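# Feed steel bar to cold saw length stop, clear offcut

## Task

Push the long steel bar along the roller line so it passes through the cold saw's open vise and beneath the raised blade, and stops against the length stop, which is the tip of the small rod at the saw's -y end that points back toward the blade. The stop must stay at its set position, and the bar must still rest on the rollers at the end. If a short leftover piece of bar sits on the saw in front of the stop, move it into the offcut bin, the open box on the bench past the stop.

## Robot and tools

Robot: two arms, left_arm and right_arm, each on its own carriage (left_rail, right_rail) on one floor track. left_rail is always the carriage toward +y. Each arm's base is at x = 0, y = its carriage's position_m, z = 0.03 m, facing +x. left_arm's fingers are rigid; right_arm's fingers can fold, so grip with the outer quarter of the pads (near the tips) for a firm hold; gripping deeper or pushing a fingertip into a surface lets them fold and the grip may slip.

Scene frame (used in results): fixed to the table, table top at z = 0, +z up, +x in the direction the arms face, +y to their left. The track runs along y at x = 0, y = 0 at its middle. The table edge is at x = 0.31 m. Positions in metres, velocities in m/s and rad/s, orientation as a wxyz quaternion. The gripper's fingers point along its own +z and close along its own y; end_effector_position is the point between closed pads, with fingertips about 33 mm further out (about 9 mm when fully open).

execute_actions: takes "actions", a list run in order, plus optional "cameras" (names, [] for none, omitted for all). An empty list just returns state, images and the scene number. Each action may hold "rows", "steps", "until", and device commands. "rows" is up to 15 rows, each used for one control step (1/30 s). Every row is one flat list of 18 numbers in [-1, 1] covering both arms: left dx, dy, dz, rx, ry, rz, left gripper position, force_limit, speed, then the same nine for the right arm. The six pose numbers are an offset, not a pose: they are measured from that arm's Hand target as it stood when the action began, along that Hand target's own axes, with 1.0 = 0.6 m or 180 degrees; rx, ry, rz form one rotation vector. All rows of an action count from the same start, while a new action starts from the new Hand target, so repeating an offset moves further. Six zeros re-hold the current Hand target. Gripper position: +1 fully open (140 mm), about -0.8 pads touching, -1 close until blocked. force_limit -1..+1 raises squeeze (roughly 14 N to 58 N on a narrow part at slow close); speed -1..+1 sets finger speed (about 30 to 250 mm/s); faster closes squeeze harder. To leave a gripper unchanged, resend its last three numbers, since 0 is a real command. "steps" is 1 to 450 (default 15, at least one per row); after the last row each arm keeps heading to that row's target. For gentle motion ramp offsets up gradually (0.01 per row is 6 mm per step).

Carriages: command with {"left_rail": {"position_m": ...}} (left -1.1 to 2 m, right -2 to 1.1 m; absolute place on the track), plus optional speed_m_s (0.01 to 1) and acceleration_factor (0.1 to 1); {"stop": true} brakes. Then wait with an action like {"steps": n, "until": {"left_rail": {"position_status": ["!=", "moving"]}}}. "until" reads only rail fields, compared with "=", "!=", "<", "<=", ">", ">=", or {"all"/"any": {"status": "ended"}}. Keep carriages about 0.98 m or more apart. A moving carriage carries its arm and its row targets with it; let it arrive before aiming the gripper at a scene point. Any out-of-range value refuses the whole call.

move: "target" is one 18-number row as above, or a list of up to 15 such rows; every row is an offset from the same starting Hand targets. "speed" in m/s (0.002 to 2, default 0.25), "blend" corner rounding in m, "stop_force" 10 to 80 N to end an arm's path on contact (only with the carriage at rest, without turning the gripper, and slowly; leave it out when backing off a contact), "zero" for the force baseline, "blocking" false to return early (then use wait or stop before new rows or moves). Paths are straight, ignore obstacles, total at most 10 s. The result adds a "move:" line (done, off_target, held, fault, etc., and limits such as paced or held).

wait: "seconds" 0 to 10, lets things run. stop: brakes a running move. zoom_image: "camera" and "region" [x0, y0, x1, y1] pixels, at most 504 square, on the latest image. finished_scene: "scene" number; ends the scene irrevocably, so only call it once the bar sits at the stop on the rollers.

Results: end_effector_position and quaternion per arm; Hand target (base for the next offsets); Tool commands; Joint positions (rail m, then six joints in rad) and Joint velocities; Joint torques; Flange force in gripper axes (with noise, includes held weight); object_status (0 moving, 1 blocked opening, 2 blocked closing = likely gripping, 3 reached position or pads met); position_measured in counts (3 open, about 139 = 60 mm, 230 pads met); Wrist depth 7x7 grid of distances in mm; rail position_m, position_status (moving, done, contact_stop, time_out, stopped, stopped_with_arm, stopped_for_other_arm, stopped_for_other_carriage) and position_answer (taken, not_taken). Cameras: cam_high, cam_low, cam_bench_left, cam_bench_right, cam_left_wrist, cam_right_wrist.

Avoid: hitting the saw, stop or arms hard; a 144 N force or joint overload triggers a 10 s fault stop. The controller clips each step's command to 70 mm and 16 degrees from the measured pose. Do not let the bar or offcut fall, especially off the table or onto the track. Do not bump the length stop out of place. Do not let the grippers press on each other. Avoid long stretched or loaded holds that heat motors (MOTOR HOT warns). Pass around an arm's own base rather than close by it.

Each tool is called after "Call:" by a JSON object that holds its "method" and its "body", one argument or row to a line.

## Session

Call:
{"method": "execute_actions", "body": {
  "actions": []
}}

Scene clock: 0.00 s.
left_arm: end_effector_position=(+0.6600, +1.5158, +0.4937) position_measured=3 object_status=3 end_effector_quat_wxyz=(+0.000, +1.000, +0.000, +0.000) | right_arm: end_effector_position=(+0.6600, -0.6060, +0.4937) position_measured=3 object_status=3 end_effector_quat_wxyz=(+0.000, +1.000, +0.000, +0.000)
Joint positions: left_arm=[1.516 -0.053 0.164 1.35 0 1.628 1.518] | right_arm=[-0.606 -0.053 0.164 1.35 0 1.628 1.518]
Joint velocities: within noise
Joint torques (N m): no reading
Flange force (N): no reading
Wrist depth (mm): cam_left_wrist=[350 333 401 540 342 335 547 / 592 372 575 604 582 595 599 / 447 383 459 618 414 630 439 / - 141 681 681 691 689 115 / - 736 731 752 722 747 109 / - 823 777 764 774 787 - / - 891 812 755 850 952 -] | cam_right_wrist=[402 347 543 543 541 547 560 / 568 368 587 567 573 596 601 / 413 382 630 637 641 391 395 / - 685 687 697 699 708 109 / - 754 719 761 801 - - / - 712 818 792 820 854 - / 918 675 661 675 937 - -]
Hand target: left_arm +0.6600, +1.5158, +0.4937; +0.000, +1.000, +0.000, +0.000 | right_arm +0.6600, -0.6060, +0.4937; +0.000, +1.000, +0.000, +0.000
Tool commands: left_gripper/position=+1.0 left_gripper/force_limit=+1.0 left_gripper/speed=+1.0 right_gripper/position=+1.0 right_gripper/force_limit=+1.0 right_gripper/speed=+1.0
left_rail: position_m=1.516 position_status=done
right_rail: position_m=-0.606 position_status=done

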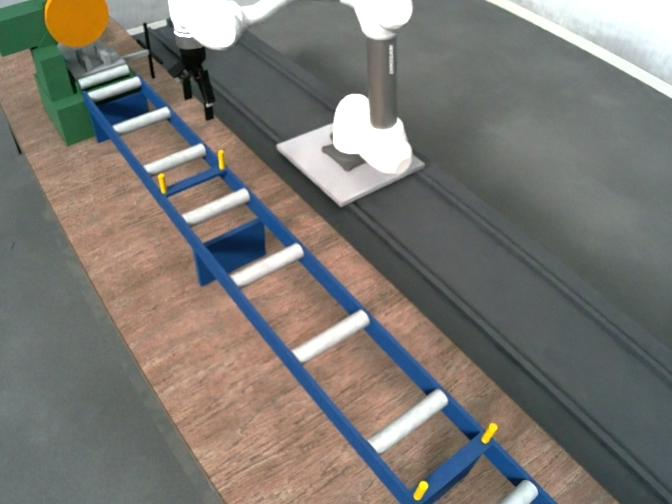

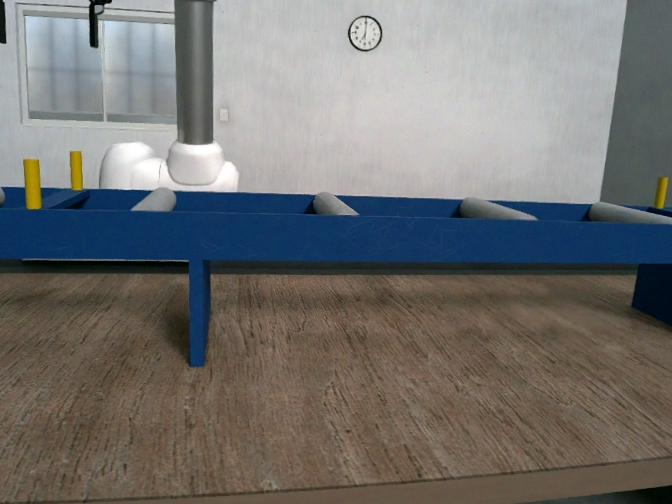

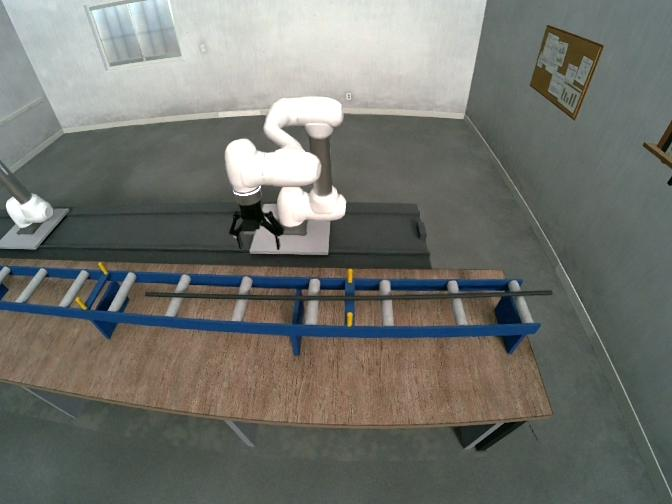

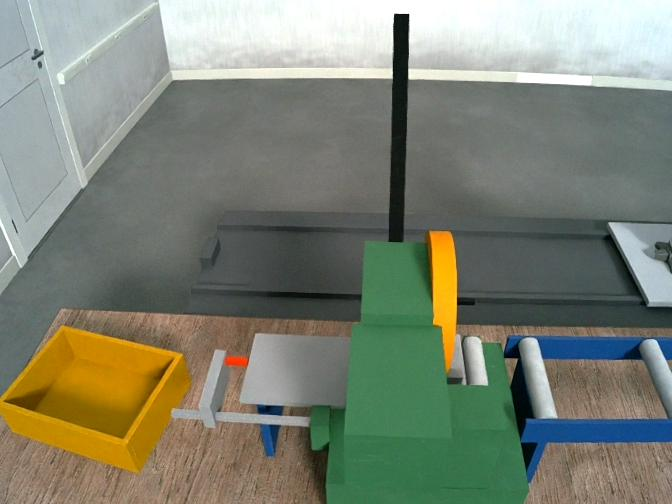

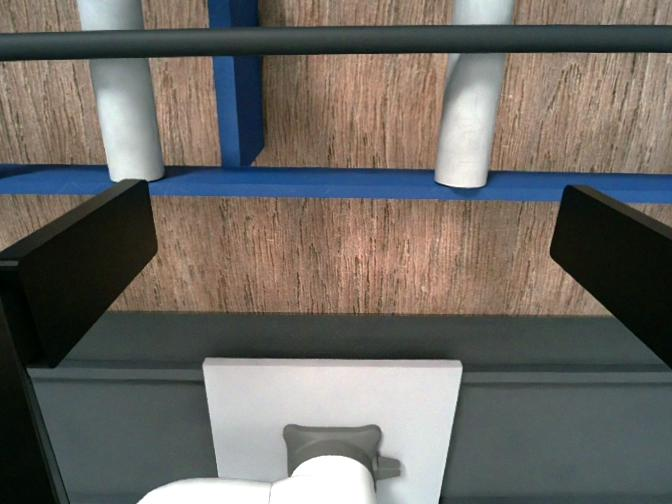

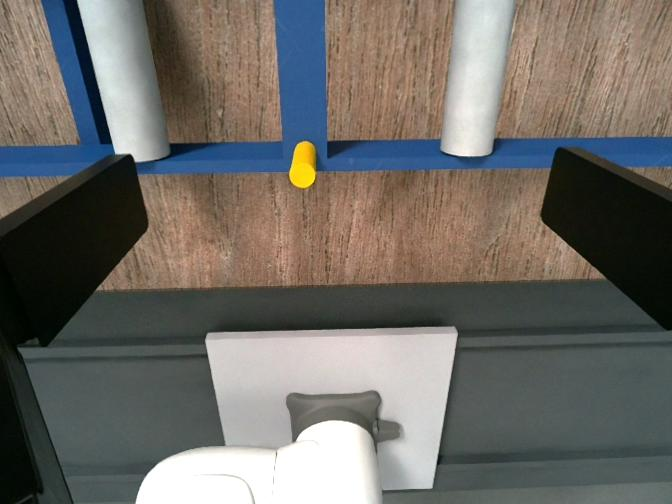

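Call:
{"method": "zoom_image", "body": {
  "camera": "cam_bench_right",
  "region": [150, 300, 520, 504]
}}

Call:
{"method": "zoom_image", "body": {
  "camera": "cam_bench_left",
  "region": [120, 230, 600, 380]
}}

Call:
{"method": "zoom_image", "body": {
  "camera": "cam_high",
  "region": [0, 0, 250, 188]
}}

Scaled by 1.362 from the camera's 672x504 image, which has a finer 960x720 frame.

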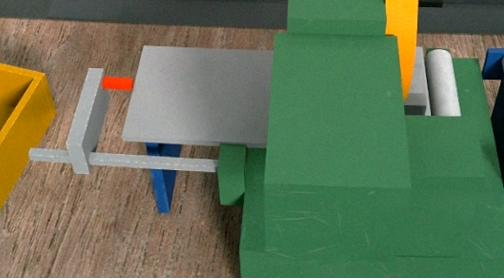

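Scaled by 1.050 from the camera's 672x504 image, which has a finer 960x720 frame.

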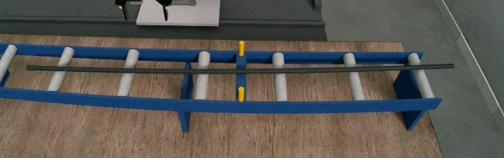

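Scaled by 2.016 from the camera's 672x504 image, which has a finer 960x720 frame.

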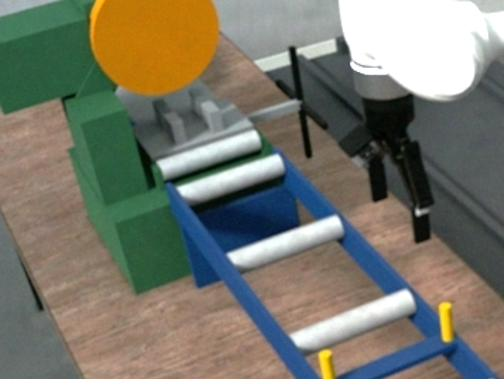

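Call:
{"method": "zoom_image", "body": {
  "camera": "cam_bench_right",
  "region": [300, 0, 560, 320]
}}

Call:
{"method": "zoom_image", "body": {
  "camera": "cam_high",
  "region": [20, 0, 220, 140]
}}

Scaled by 1.575 from the camera's 672x504 image, which has a finer 960x720 frame.

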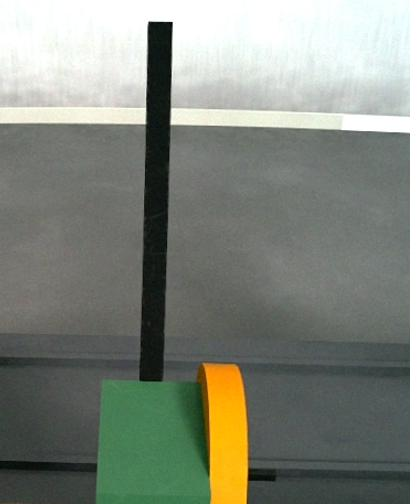

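Scaled by 2.520 from the camera's 672x504 image, which has a finer 960x720 frame.

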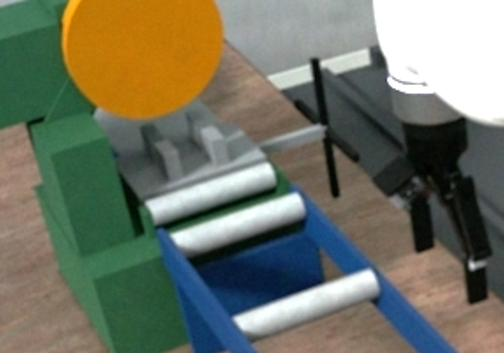

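Call:
{"method": "execute_actions", "body": {
  "actions": [
    {"right_rail": {"position_m": -1.1}, "left_rail": {"position_m": 1.9}, "steps": 1}
  ],
  "cameras": []
}}

Call:
{"method": "move", "body": {
  "target": [0.1333, 0, -0.3333, 0, 0, -0.5, 1, 1, 1, 0.1333, 0, -0.15, 0, 0, -0.5, 1, 1, 1],
  "speed": 0.5
}}

Scene clock: 103.73 s.
left_arm: end_effector_position=(+0.6600, +1.8995, +0.4937) position_measured=3 object_status=3 end_effector_quat_wxyz=(+0.000, +1.000, +0.000, +0.000) | right_arm: end_effector_position=(+0.6600, -1.1005, +0.4937) position_measured=3 object_status=3 end_effector_quat_wxyz=(+0.000, +1.000, +0.000, +0.000)
Joint positions: left_arm=[1.9 -0.053 0.164 1.35 0 1.628 1.518] | right_arm=[-1.1 -0.053 0.164 1.35 0 1.628 1.518]
Joint torques (N m): left_arm=[0.32 -58.98 -43.27 4.37 -0.2 -0.15] | right_arm=[2.53 -63.11 -40.97 3.82 0.32 0.29]
Flange force (N): left_arm=[-2.7 0.3 0.4] | right_arm=[8.7 4.3 -1.1]
Wrist depth (mm): cam_left_wrist=[539 339 333 344 341 341 330 / 595 593 380 588 588 388 588 / 448 403 397 414 420 394 435 / - 140 683 685 685 699 115 / - 711 718 687 711 731 109 / 1763 835 769 762 774 - - / 1985 915 812 757 868 - -] | cam_right_wrist=[538 542 339 544 550 484 347 / 576 581 366 589 592 491 368 / 412 413 629 632 645 393 126 / - 683 691 691 701 701 109 / - - 832 739 744 - - / - 860 792 787 809 - - / - 671 663 675 911 980 -]
Hand target: left_arm +0.6600, +1.8995, +0.4937; +0.000, +1.000, +0.000, +0.000 | right_arm +0.6600, -1.1005, +0.4937; +0.000, +1.000, +0.000, +0.000
Tool commands: left_gripper/position=+1.0 left_gripper/force_limit=+1.0 left_gripper/speed=+1.0 right_gripper/position=+1.0 right_gripper/force_limit=+1.0 right_gripper/speed=+1.0
left_rail: position_m=1.900 position_status=done
right_rail: position_m=-1.100 position_status=done
No camera images: "cameras" was empty.

Scene clock: 105.93 s.
left_arm: end_effector_position=(+0.7399, +1.8995, +0.6936) position_measured=3 object_status=3 end_effector_quat_wxyz=(+0.000, +0.707, +0.707, +0.000) | right_arm: end_effector_position=(+0.7399, -1.1005, +0.5837) position_measured=3 object_status=3 end_effector_quat_wxyz=(+0.000, +0.707, +0.707, +0.000)
Joint positions: left_arm=[1.9 -0.047 0.423 0.627 0 2.092 -0.047] | right_arm=[-1.1 -0.047 0.328 0.977 0 1.836 -0.047]
Joint torques (N m): left_arm=[0.41 -79.23 -38.02 3.83 -0.14 -0.12] | right_arm=[2.55 -78.35 -39.14 3.73 0.37 0.45]
Flange force (N): left_arm=[-0.8 -6.0 5.0] | right_arm=[-4.0 11.7 -4.5]
Wrist depth (mm): cam_left_wrist=[738 740 743 520 733 750 1423 / 782 779 772 569 782 787 1524 / 795 820 826 850 850 838 1585 / - 141 747 644 891 901 114 / - 952 988 984 1001 1817 109 / - 1001 1036 1040 1069 2054 2109 / 1169 1130 1175 1141 1175 2271 -] | cam_right_wrist=[612 619 412 415 610 632 629 / 657 663 659 675 669 683 1337 / - 691 705 725 721 716 1428 / - 782 599 603 645 801 109 / - 844 803 629 627 1727 1866 / - 754 671 617 671 1944 - / - 1102 1076 687 576 2291 -]
Hand target: left_arm +0.7399, +1.8995, +0.6936; +0.000, +0.707, +0.707, +0.000 | right_arm +0.7399, -1.1005, +0.5837; +0.000, +0.707, +0.707, +0.000
Off the commanded pose: left_arm 0.000 m, 0 deg | right_arm 0.000 m, 0 deg.
left_rail: position_m=1.900 position_status=done
right_rail: position_m=-1.100 position_status=done
move: done

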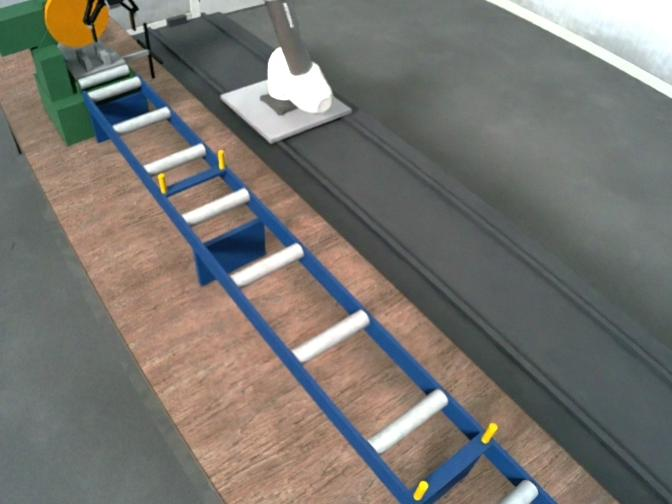

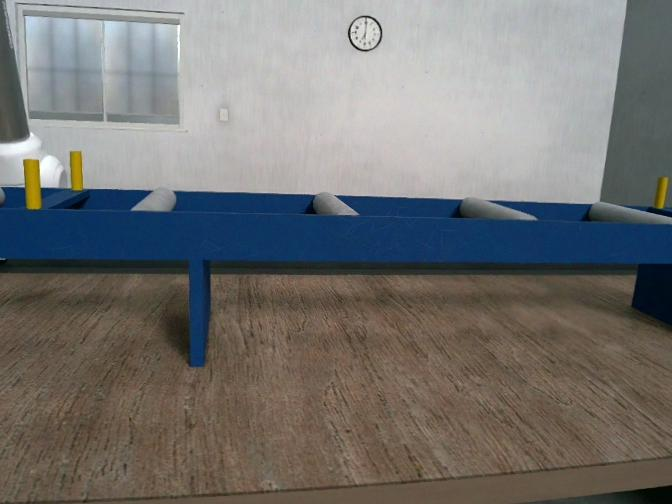

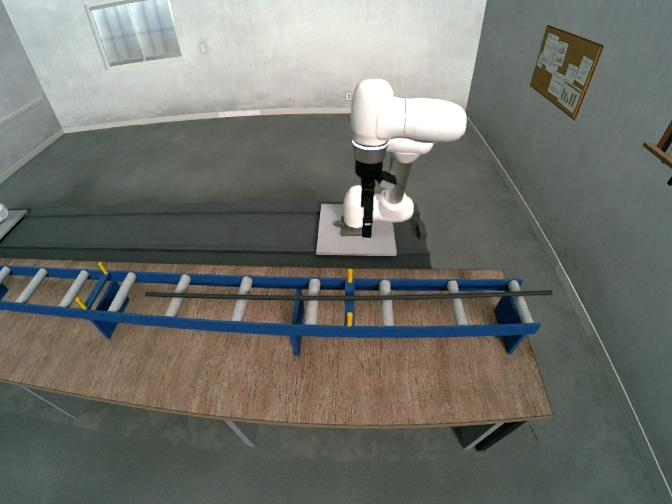

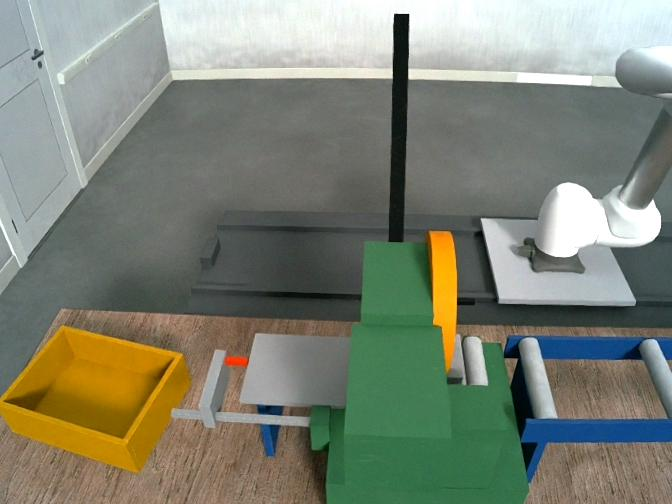

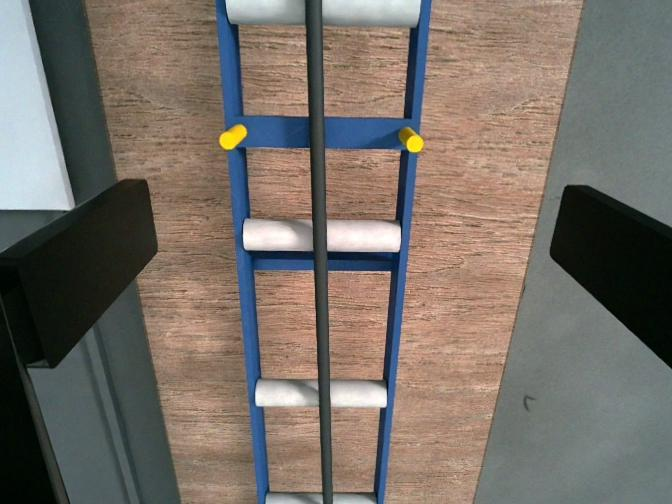

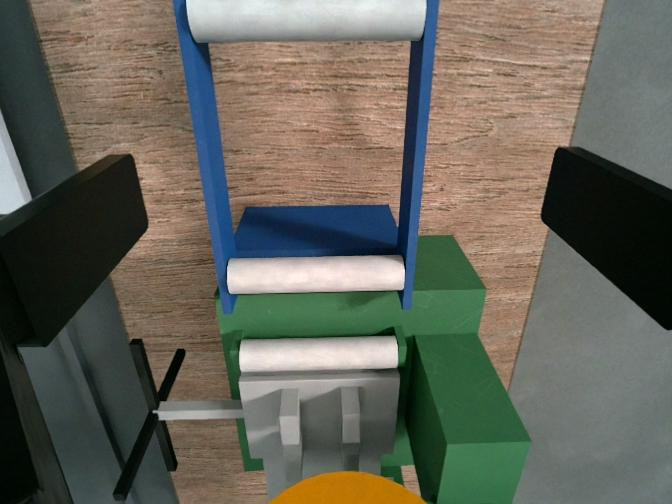

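Call:
{"method": "move", "body": {
  "target": [0, 0, 0.2, 0, 0, 0, 1, 1, 1, 0, -0.04, 0.2, 0, -0.18, 0, 1, 1, 1],
  "speed": 0.4,
  "cameras": ["cam_left_wrist", "cam_right_wrist"]
}}

Call:
{"method": "zoom_image", "body": {
  "camera": "cam_right_wrist",
  "region": [150, 100, 500, 400]
}}

Scene clock: 138.03 s.
left_arm: end_effector_position=(+0.7399, +1.8995, +0.5736) position_measured=3 object_status=3 end_effector_quat_wxyz=(+0.000, +0.707, +0.707, +0.000) | right_arm: end_effector_position=(+0.7159, -1.1006, +0.4637) position_measured=3 object_status=3 end_effector_quat_wxyz=(+0.197, +0.679, +0.679, -0.197)
Joint positions: left_arm=[1.9 -0.047 0.323 1.002 0 1.816 -0.047] | right_arm=[-1.1 0.196 0.292 1.335 -0.554 1.627 0.197]
Joint torques (N m): left_arm=[0.5 -73.49 -42.09 4.3 -0.14 -0.14] | right_arm=[1.92 -76.45 -40.67 1.56 0.66 0.26]
Flange force (N): left_arm=[-0.5 -4.4 1.5] | right_arm=[-0.4 10.5 0.2]
Wrist depth (mm): cam_left_wrist=[630 620 620 637 632 633 1277 / 671 663 652 658 665 671 1357 / 707 699 521 467 718 711 1467 / - 141 528 517 757 774 114 / - 832 820 838 826 875 109 / - 912 898 908 912 941 1845 / - 992 984 1001 992 2054 -] | cam_right_wrist=[558 544 533 541 541 577 583 / 659 663 486 483 489 687 1641 / - 746 453 443 477 140 1808 / - 663 673 595 595 - 109 / 2788 663 1322 776 639 - - / 2543 - - 570 564 - - / - - - - - - -]
Hand target: left_arm +0.7399, +1.8995, +0.5736; +0.000, +0.707, +0.707, +0.000 | right_arm +0.7159, -1.1006, +0.4637; +0.197, +0.679, +0.679, -0.197
Off the commanded pose: left_arm 0.000 m, 0 deg | right_arm 0.000 m, 0 deg.
left_rail: position_m=1.900 position_status=done
right_rail: position_m=-1.100 position_status=done
move: done
Images, in order (width x height): cam_left_wrist 672x504, cam_right_wrist 672x504.

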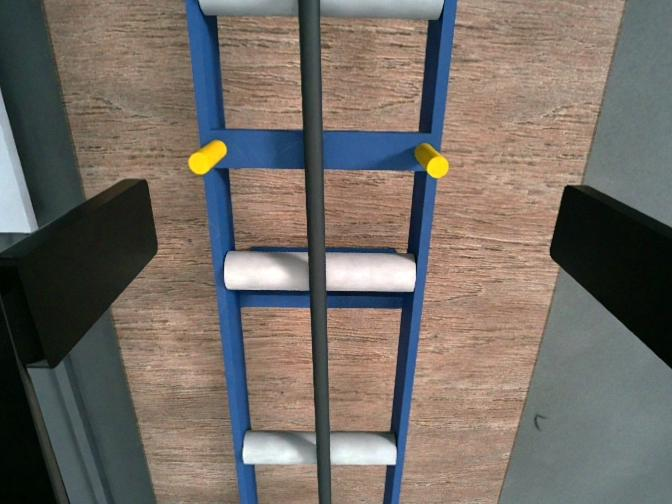

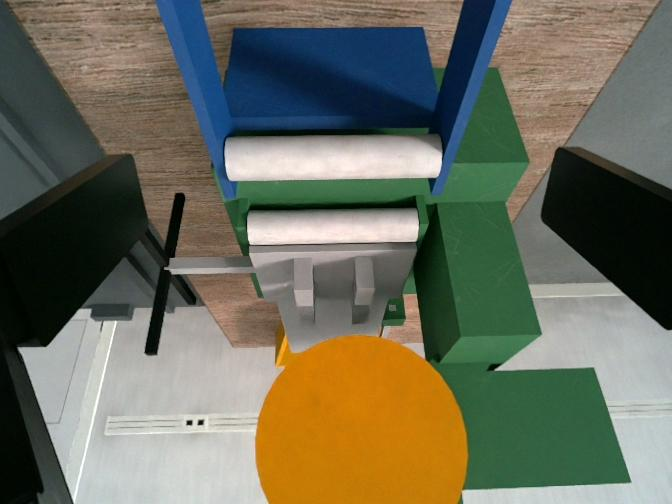

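Scaled by 1.440 from the camera's 672x504 image, which has a finer 960x720 frame.

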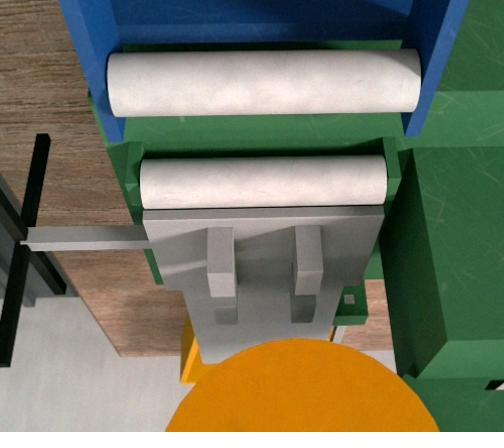

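Call:
{"method": "execute_actions", "body": {
  "actions": [
    {"right_rail": {"position_m": -0.6}, "left_rail": {"position_m": 2.0}, "steps": 1}
  ],
  "cameras": []
}}

Call:
{"method": "move", "body": {
  "target": [0, 0, 0, 0, 0, 0, 1, 1, 1, -0.0322, -0.16, -0.0506, 0, 0.18, 0, 1, 1, 1],
  "speed": 0.5,
  "cameras": ["cam_left_wrist"]
}}

Scene clock: 171.63 s.
left_arm: end_effector_position=(+0.7399, +1.9995, +0.5736) position_measured=3 object_status=3 end_effector_quat_wxyz=(+0.000, +0.707, +0.707, +0.000) | right_arm: end_effector_position=(+0.7160, -0.6006, +0.4636) position_measured=3 object_status=3 end_effector_quat_wxyz=(+0.197, +0.679, +0.679, -0.197)
Joint positions: left_arm=[2 -0.047 0.323 1.002 0 1.816 -0.047] | right_arm=[-0.6 0.196 0.292 1.335 -0.554 1.627 0.197]
Joint torques (N m): left_arm=[0.64 -73.44 -42.23 4.27 -0.11 -0.1] | right_arm=[2.45 -75.72 -40.3 1.66 0.68 0.32]
Flange force (N): left_arm=[-0.6 -4.9 2.1] | right_arm=[-1.6 10.3 0.2]
Wrist depth (mm): cam_left_wrist=[617 633 618 623 628 632 1298 / 709 660 436 436 456 675 1406 / - 707 709 720 716 714 1485 / - 141 508 504 764 772 115 / - 835 610 561 812 856 109 / - 923 891 898 905 960 1905 / - 972 945 968 997 2072 -] | cam_right_wrist=[558 542 533 541 384 580 580 / - 667 399 683 432 691 1653 / - 749 779 838 806 776 1866 / - 933 952 922 980 2488 109 / 3005 - 1285 904 1076 5933 - / 2856 3005 1978 1102 - - - / 2788 3170 - - 1028 - -]
Hand target: left_arm +0.7399, +1.9995, +0.5736; +0.000, +0.707, +0.707, +0.000 | right_arm +0.7159, -0.6006, +0.4637; +0.197, +0.679, +0.679, -0.197
Tool commands: left_gripper/position=+1.0 left_gripper/force_limit=+1.0 left_gripper/speed=+1.0 right_gripper/position=+1.0 right_gripper/force_limit=+1.0 right_gripper/speed=+1.0
Off the commanded pose: left_arm 0.000 m, 0 deg | right_arm 0.000 m, 0 deg.
left_rail: position_m=2.000 position_status=done
right_rail: position_m=-0.600 position_status=done
No camera images: "cameras" was empty.

Scene clock: 172.77 s.
left_arm: end_effector_position=(+0.7399, +1.9995, +0.5736) position_measured=3 object_status=3 end_effector_quat_wxyz=(+0.000, +0.707, +0.707, +0.000) | right_arm: end_effector_position=(+0.6200, -0.6006, +0.4996) position_measured=3 object_status=3 end_effector_quat_wxyz=(+0.000, +0.707, +0.707, +0.000)
Joint positions: left_arm=[2 -0.047 0.323 1.002 0 1.816 -0.047] | right_arm=[-0.6 -0.057 0.098 1.414 0 1.629 -0.057]
Joint torques (N m): left_arm=[0.35 -73.1 -42.17 4.25 -0.18 -0.13] | right_arm=[2.5 -56.45 -40.72 3.7 0.4 0.28]
Flange force (N): left_arm=[-0.5 -5.1 2.0] | right_arm=[-4.4 9.1 -1.4]
Wrist depth (mm): cam_left_wrist=[623 626 615 623 623 623 1243 / 649 665 434 433 456 673 1365 / 689 701 703 714 714 709 1485 / - 141 509 498 762 785 115 / - 829 612 560 823 850 109 / - 898 905 923 912 949 1920 / - 952 956 956 1009 2036 -] | cam_right_wrist=[539 537 547 355 537 396 552 / 570 584 593 593 598 423 610 / - 622 636 632 639 421 636 / - 685 693 701 703 461 109 / - 769 756 769 769 756 - / - 841 841 818 818 851 - / 918 972 941 809 790 972 -]
Hand target: left_arm +0.7399, +1.9995, +0.5736; +0.000, +0.707, +0.707, +0.000 | right_arm +0.6199, -0.6006, +0.4996; +0.000, +0.707, +0.707, +0.000
Off the commanded pose: left_arm 0.000 m, 0 deg | right_arm 0.000 m, 0 deg.
left_rail: position_m=2.000 position_status=done
right_rail: position_m=-0.600 position_status=done
move: done
Images, in order (width x height): cam_left_wrist 672x504.

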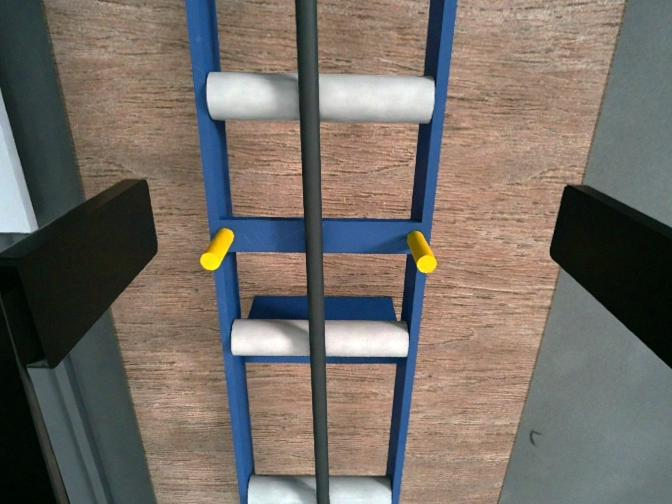

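Call:
{"method": "move", "body": {
  "target": [
    [0, 0, 0, 0, 0, 0, 1, 1, 1, -0.5167, -0.1383, -0.0833, 0, 0, 0.1667, 1, 1, 1],
    [0, 0, 0, 0, 0, 0, 1, 1, 1, -0.895, -0.5167, -0.0833, 0, 0, 0.3333, 1, 1, 1],
    [0, 0, 0, 0, 0, 0, 1, 1, 1, -0.9967, -0.9467, -0.0833, 0, 0, 0.4722, 1, 1, 1]
  ],
  "speed": 0.5,
  "blend": [0.08, 0.08, 0],
  "cameras": ["cam_bench_right"]
}}

Scene clock: 187.77 s.
left_arm: end_effector_position=(+0.7399, +1.9995, +0.5736) position_measured=3 object_status=3 end_effector_quat_wxyz=(+0.000, +0.707, +0.707, +0.000) | right_arm: end_effector_position=(+0.0520, -1.1987, +0.5496) position_measured=3 object_status=3 end_effector_quat_wxyz=(+0.000, +0.999, +0.044, +0.000)
Joint positions: left_arm=[2 -0.047 0.323 1.002 0 1.816 -0.047] | right_arm=[-0.6 -1.542 0.076 1.349 0 1.717 -0.058]
Joint torques (N m): left_arm=[0.37 -73.45 -42.09 4.31 -0.14 -0.17] | right_arm=[2.13 -53.71 -40.5 3.81 0.42 0.32]
Flange force (N): left_arm=[-0.3 -4.3 1.7] | right_arm=[-4.0 8.7 -1.9]
Wrist depth (mm): cam_left_wrist=[615 632 615 628 623 630 1263 / 677 669 435 435 461 683 1373 / 699 695 703 722 701 716 1458 / - 141 509 509 752 793 115 / - 832 610 558 814 847 109 / 930 898 891 885 901 956 1905 / - 1050 952 956 1014 2019 -] | cam_right_wrist=[566 - - - - - - / 598 - - 654 716 671 650 / 627 679 703 - - 695 125 / - 761 1596 795 771 787 109 / 1727 1714 1701 1753 1596 1740 - / 1836 1866 1881 1897 1881 1881 - / 2084 2066 2084 2123 2123 2103 -]
Hand target: left_arm +0.7399, +1.9995, +0.5736; +0.000, +0.707, +0.707, +0.000 | right_arm +0.0519, -1.1987, +0.5496; +0.000, +0.999, +0.044, +0.000
Off the commanded pose: left_arm 0.000 m, 0 deg | right_arm 0.000 m, 0 deg.
left_rail: position_m=2.000 position_status=done
right_rail: position_m=-0.600 position_status=done
move: done; limits=paced
Images, in order (width x height): cam_bench_right 672x504.

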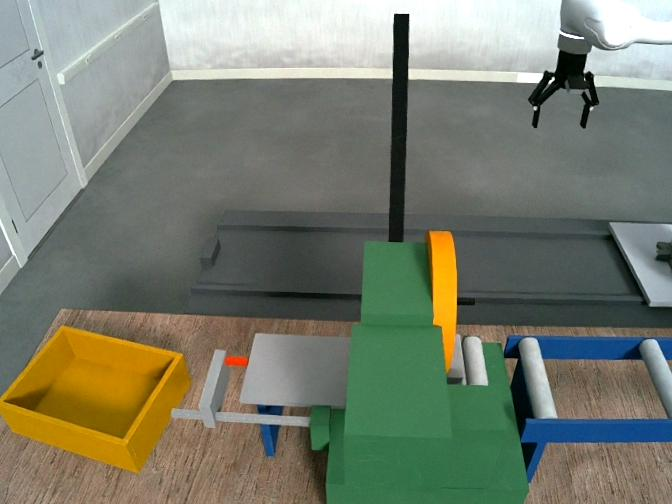

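Call:
{"method": "execute_actions", "body": {
  "actions": [
    {"right_rail": {"position_m": -2.0, "speed_m_s": 0.7}, "steps": 150, "until": {"right_rail": {"position_status": ["!=", "moving"]}}}
  ],
  "cameras": ["cam_bench_right"]
}}

Scene clock: 199.23 s.
left_arm: end_effector_position=(+0.7399, +1.9995, +0.5736) position_measured=3 object_status=3 end_effector_quat_wxyz=(+0.000, +0.707, +0.707, +0.000) | right_arm: end_effector_position=(+0.0519, -2.5986, +0.5496) position_measured=3 object_status=3 end_effector_quat_wxyz=(+0.000, +0.999, +0.044, +0.000)
Joint positions: left_arm=[2 -0.047 0.323 1.002 0 1.816 -0.047] | right_arm=[-2 -1.542 0.076 1.349 0 1.717 -0.058]
Joint torques (N m): left_arm=[0.4 -73.46 -42.12 4.35 -0.14 -0.12] | right_arm=[2.42 -53.44 -40.36 3.82 0.41 0.29]
Flange force (N): left_arm=[-0.2 -4.6 1.6] | right_arm=[-4.5 8.5 -2.1]
Wrist depth (mm): cam_left_wrist=[628 626 618 637 623 630 1243 / 689 669 432 439 456 673 1381 / 703 703 714 727 701 705 1431 / - 141 509 510 764 779 115 / - 847 617 556 814 835 109 / - 912 881 901 901 937 1889 / - 972 968 960 1014 2109 -] | cam_right_wrist=[573 675 - - 1244 1157 1257 / 596 - 1315 1315 1322 1345 1361 / 627 134 1455 1411 1437 141 1394 / - 1483 1522 1574 1585 1563 109 / - 1822 1701 1689 1727 1740 1653 / 1881 1995 1866 1897 1944 1928 - / 2012 2030 2084 2142 2123 2103 -]
Hand target: left_arm +0.7399, +1.9995, +0.5736; +0.000, +0.707, +0.707, +0.000 | right_arm +0.0519, -2.5986, +0.5496; +0.000, +0.999, +0.044, +0.000
Tool commands: left_gripper/position=+1.0 left_gripper/force_limit=+1.0 left_gripper/speed=+1.0 right_gripper/position=+1.0 right_gripper/force_limit=+1.0 right_gripper/speed=+1.0
Off the commanded pose: left_arm 0.000 m, 0 deg | right_arm 0.000 m, 0 deg.
left_rail: position_m=2.000 position_status=done
right_rail: position_m=-2.000 speed_m_s=0.70 position_status=done
Images, in order (width x height): cam_bench_right 672x504.

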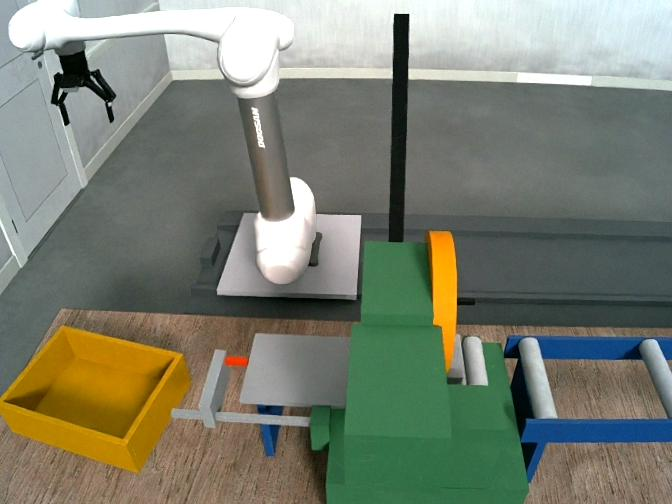

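Call:
{"method": "move", "body": {
  "target": [
    [0, 0, 0, 0, 0, 0, 1, 1, 1, 0.4231, -0.0945, 0, 0, 0, 0.1667, 1, 1, 1],
    [0, 0, 0, 0, 0, 0, 1, 1, 1, 0.8202, -0.4278, 0, 0, 0, 0.3333, 1, 1, 1],
    [0, 0, 0, 0, 0, 0, 1, 1, 1, 0.9633, -0.917, 0, 0, 0, 0.528, 1, 1, 1]
  ],
  "speed": 0.5,
  "blend": [0.08, 0.08, 0],
  "cameras": ["cam_bench_right", "cam_right_wrist"]
}}

Scene clock: 214.50 s.
left_arm: end_effector_position=(+0.7399, +1.9995, +0.5736) position_measured=3 object_status=3 end_effector_quat_wxyz=(+0.000, +0.707, +0.707, +0.000) | right_arm: end_effector_position=(+0.5797, -2.0001, +0.5496) position_measured=3 object_status=3 end_effector_quat_wxyz=(+0.000, +0.707, -0.707, +0.000)
Joint positions: left_arm=[2 -0.047 0.323 1.002 0 1.816 -0.047] | right_arm=[-2 -0.06 0.041 1.386 0 1.715 3.083]
Joint torques (N m): left_arm=[0.38 -73.33 -42.24 4.3 -0.13 -0.11] | right_arm=[3.49 -50.52 -40.34 3.7 0.44 0.32]
Flange force (N): left_arm=[-0.4 -5.0 2.4] | right_arm=[6.6 -9.3 -2.1]
Wrist depth (mm): cam_left_wrist=[628 626 630 625 628 638 1263 / 673 677 433 434 457 667 1381 / 705 703 711 720 709 711 1495 / - 140 512 499 757 772 115 / - 841 622 562 820 856 109 / - 901 891 891 891 949 1968 / - 1022 972 972 1014 2147 -] | cam_right_wrist=[405 370 593 596 601 598 581 / 617 409 413 645 643 645 627 / - 423 441 675 703 141 652 / - 452 477 761 766 - 109 / - 522 525 803 815 880 - / - 555 520 609 915 - - / - - 771 997 1052 - -]
Hand target: left_arm +0.7399, +1.9995, +0.5736; +0.000, +0.707, +0.707, +0.000 | right_arm +0.5797, -2.0001, +0.5496; +0.000, +0.707, -0.707, +0.000
Off the commanded pose: left_arm 0.000 m, 0 deg | right_arm 0.000 m, 0 deg.
left_rail: position_m=2.000 position_status=done
right_rail: position_m=-2.000 speed_m_s=0.70 position_status=done
move: done; limits=paced
Images, in order (width x height): cam_bench_right 672x504, cam_right_wrist 672x504.

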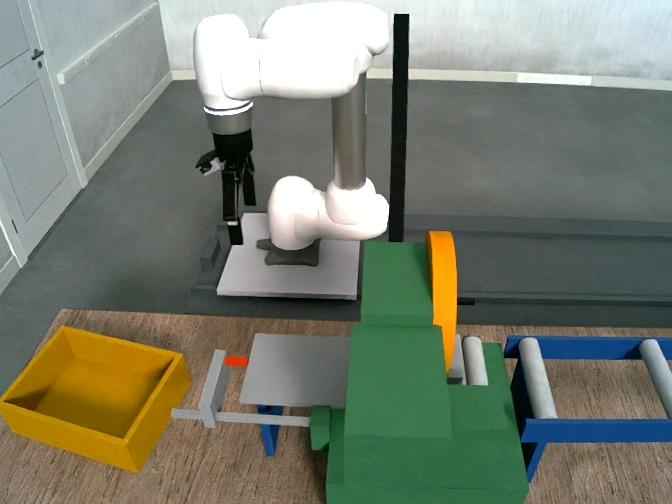

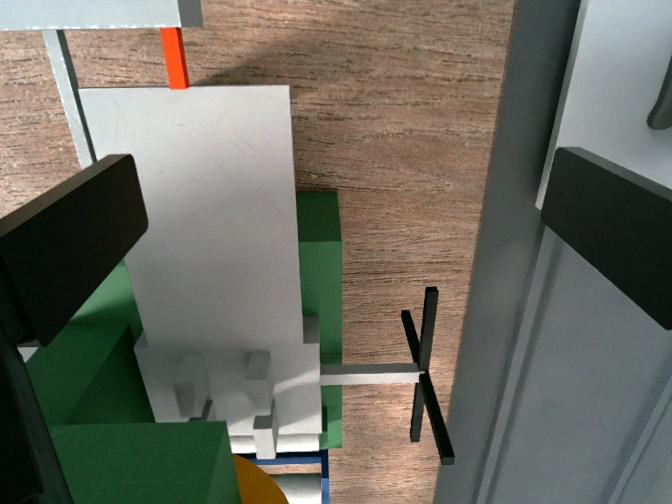

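Call:
{"method": "move", "body": {
  "target": [0.2675, -0.06, 0.356, 0, 0, 0, -0.08, -1, 0, 0, 0, 0, 0, 0, 0, 1, 1, 1],
  "speed": 0.4,
  "cameras": ["cam_left_wrist"]
}}

Scene clock: 232.77 s.
left_arm: end_effector_position=(+0.7040, +2.1600, +0.3601) position_measured=139 object_status=3 end_effector_quat_wxyz=(+0.000, +0.707, +0.707, +0.000) | right_arm: end_effector_position=(+0.5797, -2.0001, +0.5496) position_measured=3 object_status=3 end_effector_quat_wxyz=(+0.000, +0.707, -0.707, +0.000)
Joint positions: left_arm=[2 0.176 0.276 1.45 0 1.415 0.176] | right_arm=[-2 -0.06 0.041 1.386 0 1.715 3.083]
Joint torques (N m): left_arm=[2.15 -69.16 -43.15 4.35 -0.27 -0.2] | right_arm=[2.4 -49.68 -40.46 3.69 0.43 0.27]
Flange force (N): left_arm=[-3.8 -4.1 0.0] | right_arm=[4.7 -7.9 -1.9]
Wrist depth (mm): cam_left_wrist=[440 241 438 430 440 430 242 / 466 267 463 457 470 310 465 / 500 487 483 491 486 307 499 / 532 89 118 525 145 103 531 / - 75 119 302 307 - 77 / - - 638 306 632 - - / - - 654 372 652 - -] | cam_right_wrist=[405 372 589 596 598 614 580 / 612 407 412 645 643 632 619 / - 425 440 679 697 141 650 / - 466 480 721 759 - 109 / - 503 510 841 812 - 886 / - 567 568 604 890 993 - / - - 771 1010 1019 - -]
Hand target: left_arm +0.7039, +2.1600, +0.3600; +0.000, +0.707, +0.707, +0.000 | right_arm +0.5797, -2.0001, +0.5496; +0.000, +0.707, -0.707, +0.000
Off the commanded pose: left_arm 0.000 m, 0 deg | right_arm 0.000 m, 0 deg.
left_rail: position_m=2.000 position_status=done
right_rail: position_m=-2.000 speed_m_s=0.70 position_status=done
move: done
Images, in order (width x height): cam_left_wrist 672x504.

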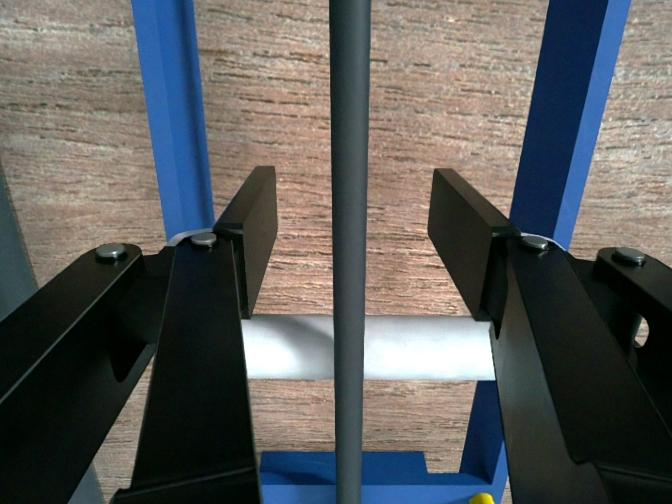

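Call:
{"method": "move", "body": {
  "target": [0, 0.0032, 0.1, 0, 0, 0, -0.8, -1, 0, 0, 0, 0, 0, 0, 0, 1, 1, 1],
  "speed": 0.2,
  "cameras": []
}}

Call:
{"method": "move", "body": {
  "target": [0, 0, 0.1, 0, 0, 0, -0.8, -1, 0, 0, 0, 0, 0, 0, 0, 1, 1, 1],
  "speed": 0.02,
  "stop_force": 10,
  "cameras": ["cam_left_wrist"]
}}

Scene clock: 245.67 s.
left_arm: end_effector_position=(+0.7060, +2.1600, +0.3004) position_measured=229 object_status=3 end_effector_quat_wxyz=(+0.000, +0.707, +0.707, +0.000) | right_arm: end_effector_position=(+0.5797, -2.0001, +0.5496) position_measured=3 object_status=3 end_effector_quat_wxyz=(+0.000, +0.707, -0.707, +0.000)
Joint positions: left_arm=[2 0.175 0.298 1.53 0 1.313 0.175] | right_arm=[-2 -0.06 0.041 1.386 0 1.715 3.083]
Joint torques (N m): left_arm=[0.31 -31.73 -13.51 4.33 -0.96 -0.11] | right_arm=[2.82 -49.84 -40.35 3.69 0.41 0.3]
Flange force (N): left_arm=[-1.2 -4.6 -54.9] | right_arm=[5.4 -8.3 -2.0]
Wrist depth (mm): cam_left_wrist=[174 211 386 148 388 387 202 / 407 213 410 160 415 413 203 / 437 214 438 161 447 436 213 / 470 215 92 93 99 265 236 / 496 - - 68 - 75 503 / - - - - - 71 64 / - - - - - - -] | cam_right_wrist=[402 371 593 595 601 586 577 / 612 407 423 637 645 645 625 / - 425 433 687 693 142 652 / - 467 477 759 756 764 109 / - 526 525 798 826 - - / - 548 554 607 900 - - / - - 619 993 1061 1157 -]
Hand target: left_arm +0.7059, +2.1600, +0.3000; +0.000, +0.707, +0.707, +0.000 | right_arm +0.5797, -2.0001, +0.5496; +0.000, +0.707, -0.707, +0.000
Off the commanded pose: left_arm 0.000 m, 0 deg | right_arm 0.000 m, 0 deg.
left_rail: position_m=2.000 position_status=done
right_rail: position_m=-2.000 speed_m_s=0.70 position_status=done
move: done
No camera images: "cameras" was empty.

Scene clock: 246.20 s.
left_arm: end_effector_position=(+0.7060, +2.1600, +0.3003) position_measured=229 object_status=3 end_effector_quat_wxyz=(+0.000, +0.707, +0.707, +0.000) | right_arm: end_effector_position=(+0.5797, -2.0001, +0.5496) position_measured=3 object_status=3 end_effector_quat_wxyz=(+0.000, +0.707, -0.707, +0.000)
Joint positions: left_arm=[2 0.175 0.298 1.53 0 1.313 0.175] | right_arm=[-2 -0.06 0.041 1.386 0 1.715 3.083]
Joint torques (N m): left_arm=[0.41 -25.77 -8.35 4.34 -1 -0.11] | right_arm=[2.38 -50.21 -40.44 3.71 0.35 0.28]
Flange force (N): left_arm=[-1.3 -3.1 -64.2] | right_arm=[4.5 -8.8 -2.1]
Wrist depth (mm): cam_left_wrist=[174 211 384 149 384 388 203 / 408 213 411 160 414 414 203 / 440 214 441 161 441 435 213 / 473 215 92 93 99 266 236 / 490 - 79 68 - 75 500 / - - - - - 71 64 / - - - - - - -] | cam_right_wrist=[404 370 590 595 601 592 576 / 610 408 421 639 648 659 627 / - 423 438 683 701 141 657 / - 143 467 737 759 - 109 / - 522 527 787 820 - - / - 563 556 612 918 890 - / 343 345 637 1028 1076 - -]
Hand target: left_arm +0.7060, +2.1600, +0.3003; +0.000, +0.707, +0.707, +0.000 (not the last commanded pose) | right_arm +0.5797, -2.0001, +0.5496; +0.000, +0.707, -0.707, +0.000
Off the commanded pose: left_arm 0.060 m, 0 deg | right_arm 0.000 m, 0 deg.
left_rail: position_m=2.000 position_status=done
right_rail: position_m=-2.000 speed_m_s=0.70 position_status=done
move: contact (left_arm)
Images, in order (width x height): cam_left_wrist 672x504.

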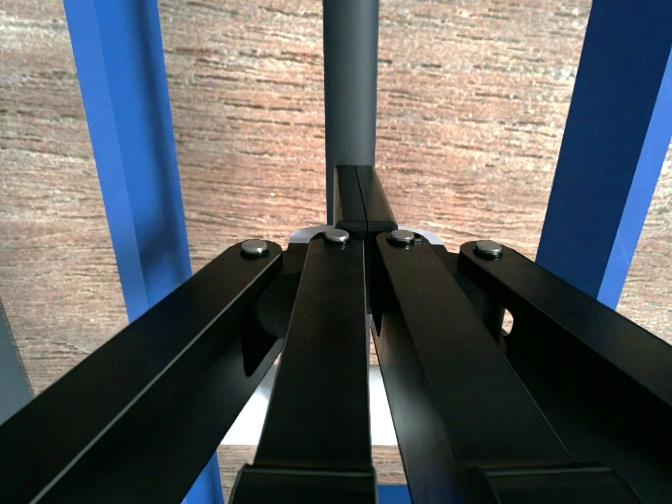

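Call:
{"method": "move", "body": {
  "target": [0, 0, -0.025, 0, 0, 0, -0.8, -1, 0, 0, 0, 0, 0, 0, 0, 1, 1, 1],
  "speed": 0.1,
  "cameras": []
}}

Call:
{"method": "move", "body": {
  "target": [0, 0, 0.05, 0, 0, 0, -0.8, -1, 0, 0, 0, 0, 0, 0, 0, 1, 1, 1],
  "speed": 0.008,
  "stop_force": 10,
  "cameras": ["cam_left_wrist"]
}}

Scene clock: 249.93 s.
left_arm: end_effector_position=(+0.7060, +2.1600, +0.3153) position_measured=229 object_status=3 end_effector_quat_wxyz=(+0.000, +0.707, +0.707, +0.000) | right_arm: end_effector_position=(+0.5797, -2.0001, +0.5496) position_measured=3 object_status=3 end_effector_quat_wxyz=(+0.000, +0.707, -0.707, +0.000)
Joint positions: left_arm=[2 0.175 0.293 1.51 0 1.339 0.175] | right_arm=[-2 -0.06 0.041 1.386 0 1.715 3.083]
Joint torques (N m): left_arm=[0.41 -70.47 -42.07 4.31 -0.3 -0.11] | right_arm=[2 -49.63 -40.25 3.72 0.39 0.26]
Flange force (N): left_arm=[-1.1 -3.2 -0.9] | right_arm=[3.8 -8.2 -2.3]
Wrist depth (mm): cam_left_wrist=[396 211 399 163 400 399 203 / 423 212 422 176 426 420 214 / 451 230 457 161 454 441 236 / 483 232 92 93 99 266 479 / 512 - - 68 - 75 523 / - - - - - 71 64 / - - - - - - -] | cam_right_wrist=[404 372 590 595 598 576 578 / 619 418 412 643 650 625 620 / - 424 440 687 695 142 654 / - 143 478 739 761 737 109 / - - 512 809 820 - - / - 538 560 612 907 - - / - 331 431 1002 1076 - -]
Hand target: left_arm +0.7060, +2.1600, +0.3153; +0.000, +0.707, +0.707, +0.000 | right_arm +0.5797, -2.0001, +0.5496; +0.000, +0.707, -0.707, +0.000
Off the commanded pose: left_arm 0.000 m, 0 deg | right_arm 0.000 m, 0 deg.
left_rail: position_m=2.000 position_status=done
right_rail: position_m=-2.000 speed_m_s=0.70 position_status=done
move: done
No camera images: "cameras" was empty.

Scene clock: 252.33 s.
left_arm: end_effector_position=(+0.7061, +2.1600, +0.3010) position_measured=229 object_status=3 end_effector_quat_wxyz=(+0.000, +0.707, +0.707, +0.000) | right_arm: end_effector_position=(+0.5797, -2.0001, +0.5496) position_measured=3 object_status=3 end_effector_quat_wxyz=(+0.000, +0.707, -0.707, +0.000)
Joint positions: left_arm=[2 0.175 0.298 1.529 0 1.314 0.175] | right_arm=[-2 -0.06 0.041 1.386 0 1.715 3.083]
Joint torques (N m): left_arm=[0.49 -56.88 -31.87 4.36 -0.51 -0.13] | right_arm=[2.44 -49.88 -40.24 3.73 0.42 0.24]
Flange force (N): left_arm=[-1.4 -4.1 -19.9] | right_arm=[4.6 -8.6 -2.3]
Wrist depth (mm): cam_left_wrist=[175 210 382 149 387 387 203 / 412 213 411 160 412 414 203 / 436 214 442 161 444 441 213 / 470 215 92 93 99 265 235 / 492 - - 68 - 75 500 / - - - - - 71 64 / - - - - - - -] | cam_right_wrist=[404 370 596 596 595 590 584 / 619 417 415 643 641 619 625 / - 429 441 683 697 141 652 / - 467 480 567 761 782 109 / - 513 523 610 820 823 - / - 554 529 610 904 907 - / - 336 462 1015 1047 - -]
Hand target: left_arm +0.7060, +2.1600, +0.3010; +0.000, +0.707, +0.707, +0.000 (not the last commanded pose) | right_arm +0.5797, -2.0001, +0.5496; +0.000, +0.707, -0.707, +0.000
Off the commanded pose: left_arm 0.016 m, 0 deg | right_arm 0.000 m, 0 deg.
left_rail: position_m=2.000 position_status=done
right_rail: position_m=-2.000 speed_m_s=0.70 position_status=done
move: contact (left_arm)
Images, in order (width x height): cam_left_wrist 672x504.

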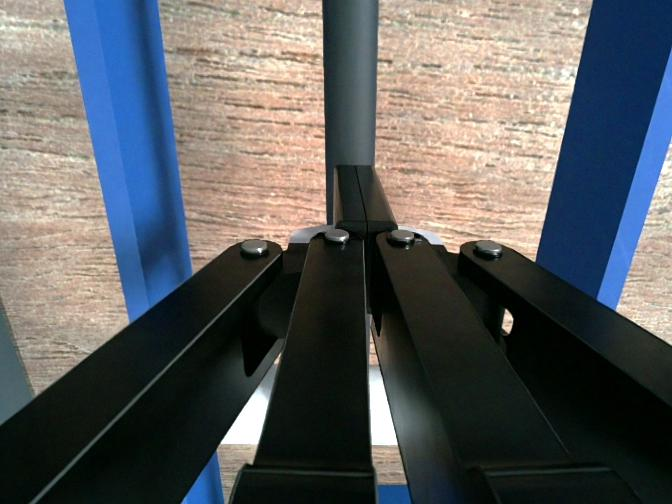

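Call:
{"method": "move", "body": {
  "target": [0, 0, -0.05, 0, 0, 0, -0.8, -1, 0, 0, 0, 0, 0, 0, 0, 1, 1, 1],
  "speed": 0.1,
  "cameras": ["cam_left_wrist"]
}}

Call:
{"method": "zoom_image", "body": {
  "camera": "cam_left_wrist",
  "region": [0, 0, 672, 260]
}}

Scene clock: 272.67 s.
left_arm: end_effector_position=(+0.7060, +2.1600, +0.3310) position_measured=229 object_status=3 end_effector_quat_wxyz=(+0.000, +0.707, +0.707, +0.000) | right_arm: end_effector_position=(+0.5797, -2.0001, +0.5496) position_measured=3 object_status=3 end_effector_quat_wxyz=(+0.000, +0.707, -0.707, +0.000)
Joint positions: left_arm=[2 0.175 0.287 1.489 0 1.365 0.175] | right_arm=[-2 -0.06 0.041 1.386 0 1.715 3.083]
Joint torques (N m): left_arm=[0.41 -70.38 -41.86 4.35 0.02 -0.1] | right_arm=[2.54 -49.88 -40.35 3.68 0.4 0.31]
Flange force (N): left_arm=[-0.9 -2.0 -0.4] | right_arm=[4.8 -8.4 -2.1]
Wrist depth (mm): cam_left_wrist=[411 210 414 177 411 411 213 / 436 229 439 192 443 434 238 / 469 251 472 161 471 302 466 / 505 277 92 93 99 266 512 / - - - 68 - 75 534 / - - - - - 71 64 / - - - - - - -] | cam_right_wrist=[405 372 593 596 603 609 583 / 612 - 415 643 645 661 625 / - 423 453 689 703 141 654 / - 472 482 739 764 - 109 / - 525 528 823 838 829 - / - 548 554 610 907 - - / - - 671 1010 1042 1174 -]
Hand target: left_arm +0.7060, +2.1600, +0.3310; +0.000, +0.707, +0.707, +0.000 | right_arm +0.5797, -2.0001, +0.5496; +0.000, +0.707, -0.707, +0.000
Off the commanded pose: left_arm 0.000 m, 0 deg | right_arm 0.000 m, 0 deg.
left_rail: position_m=2.000 position_status=done
right_rail: position_m=-2.000 speed_m_s=0.70 position_status=done
move: done
Images, in order (width x height): cam_left_wrist 672x504.

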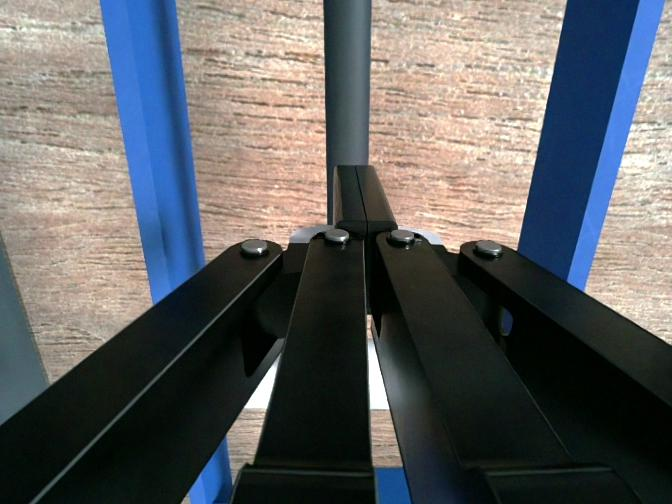

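Region (0, 0, 672, 260) is 672x260 pixels. A region can be at most 504 by 504 pixels.


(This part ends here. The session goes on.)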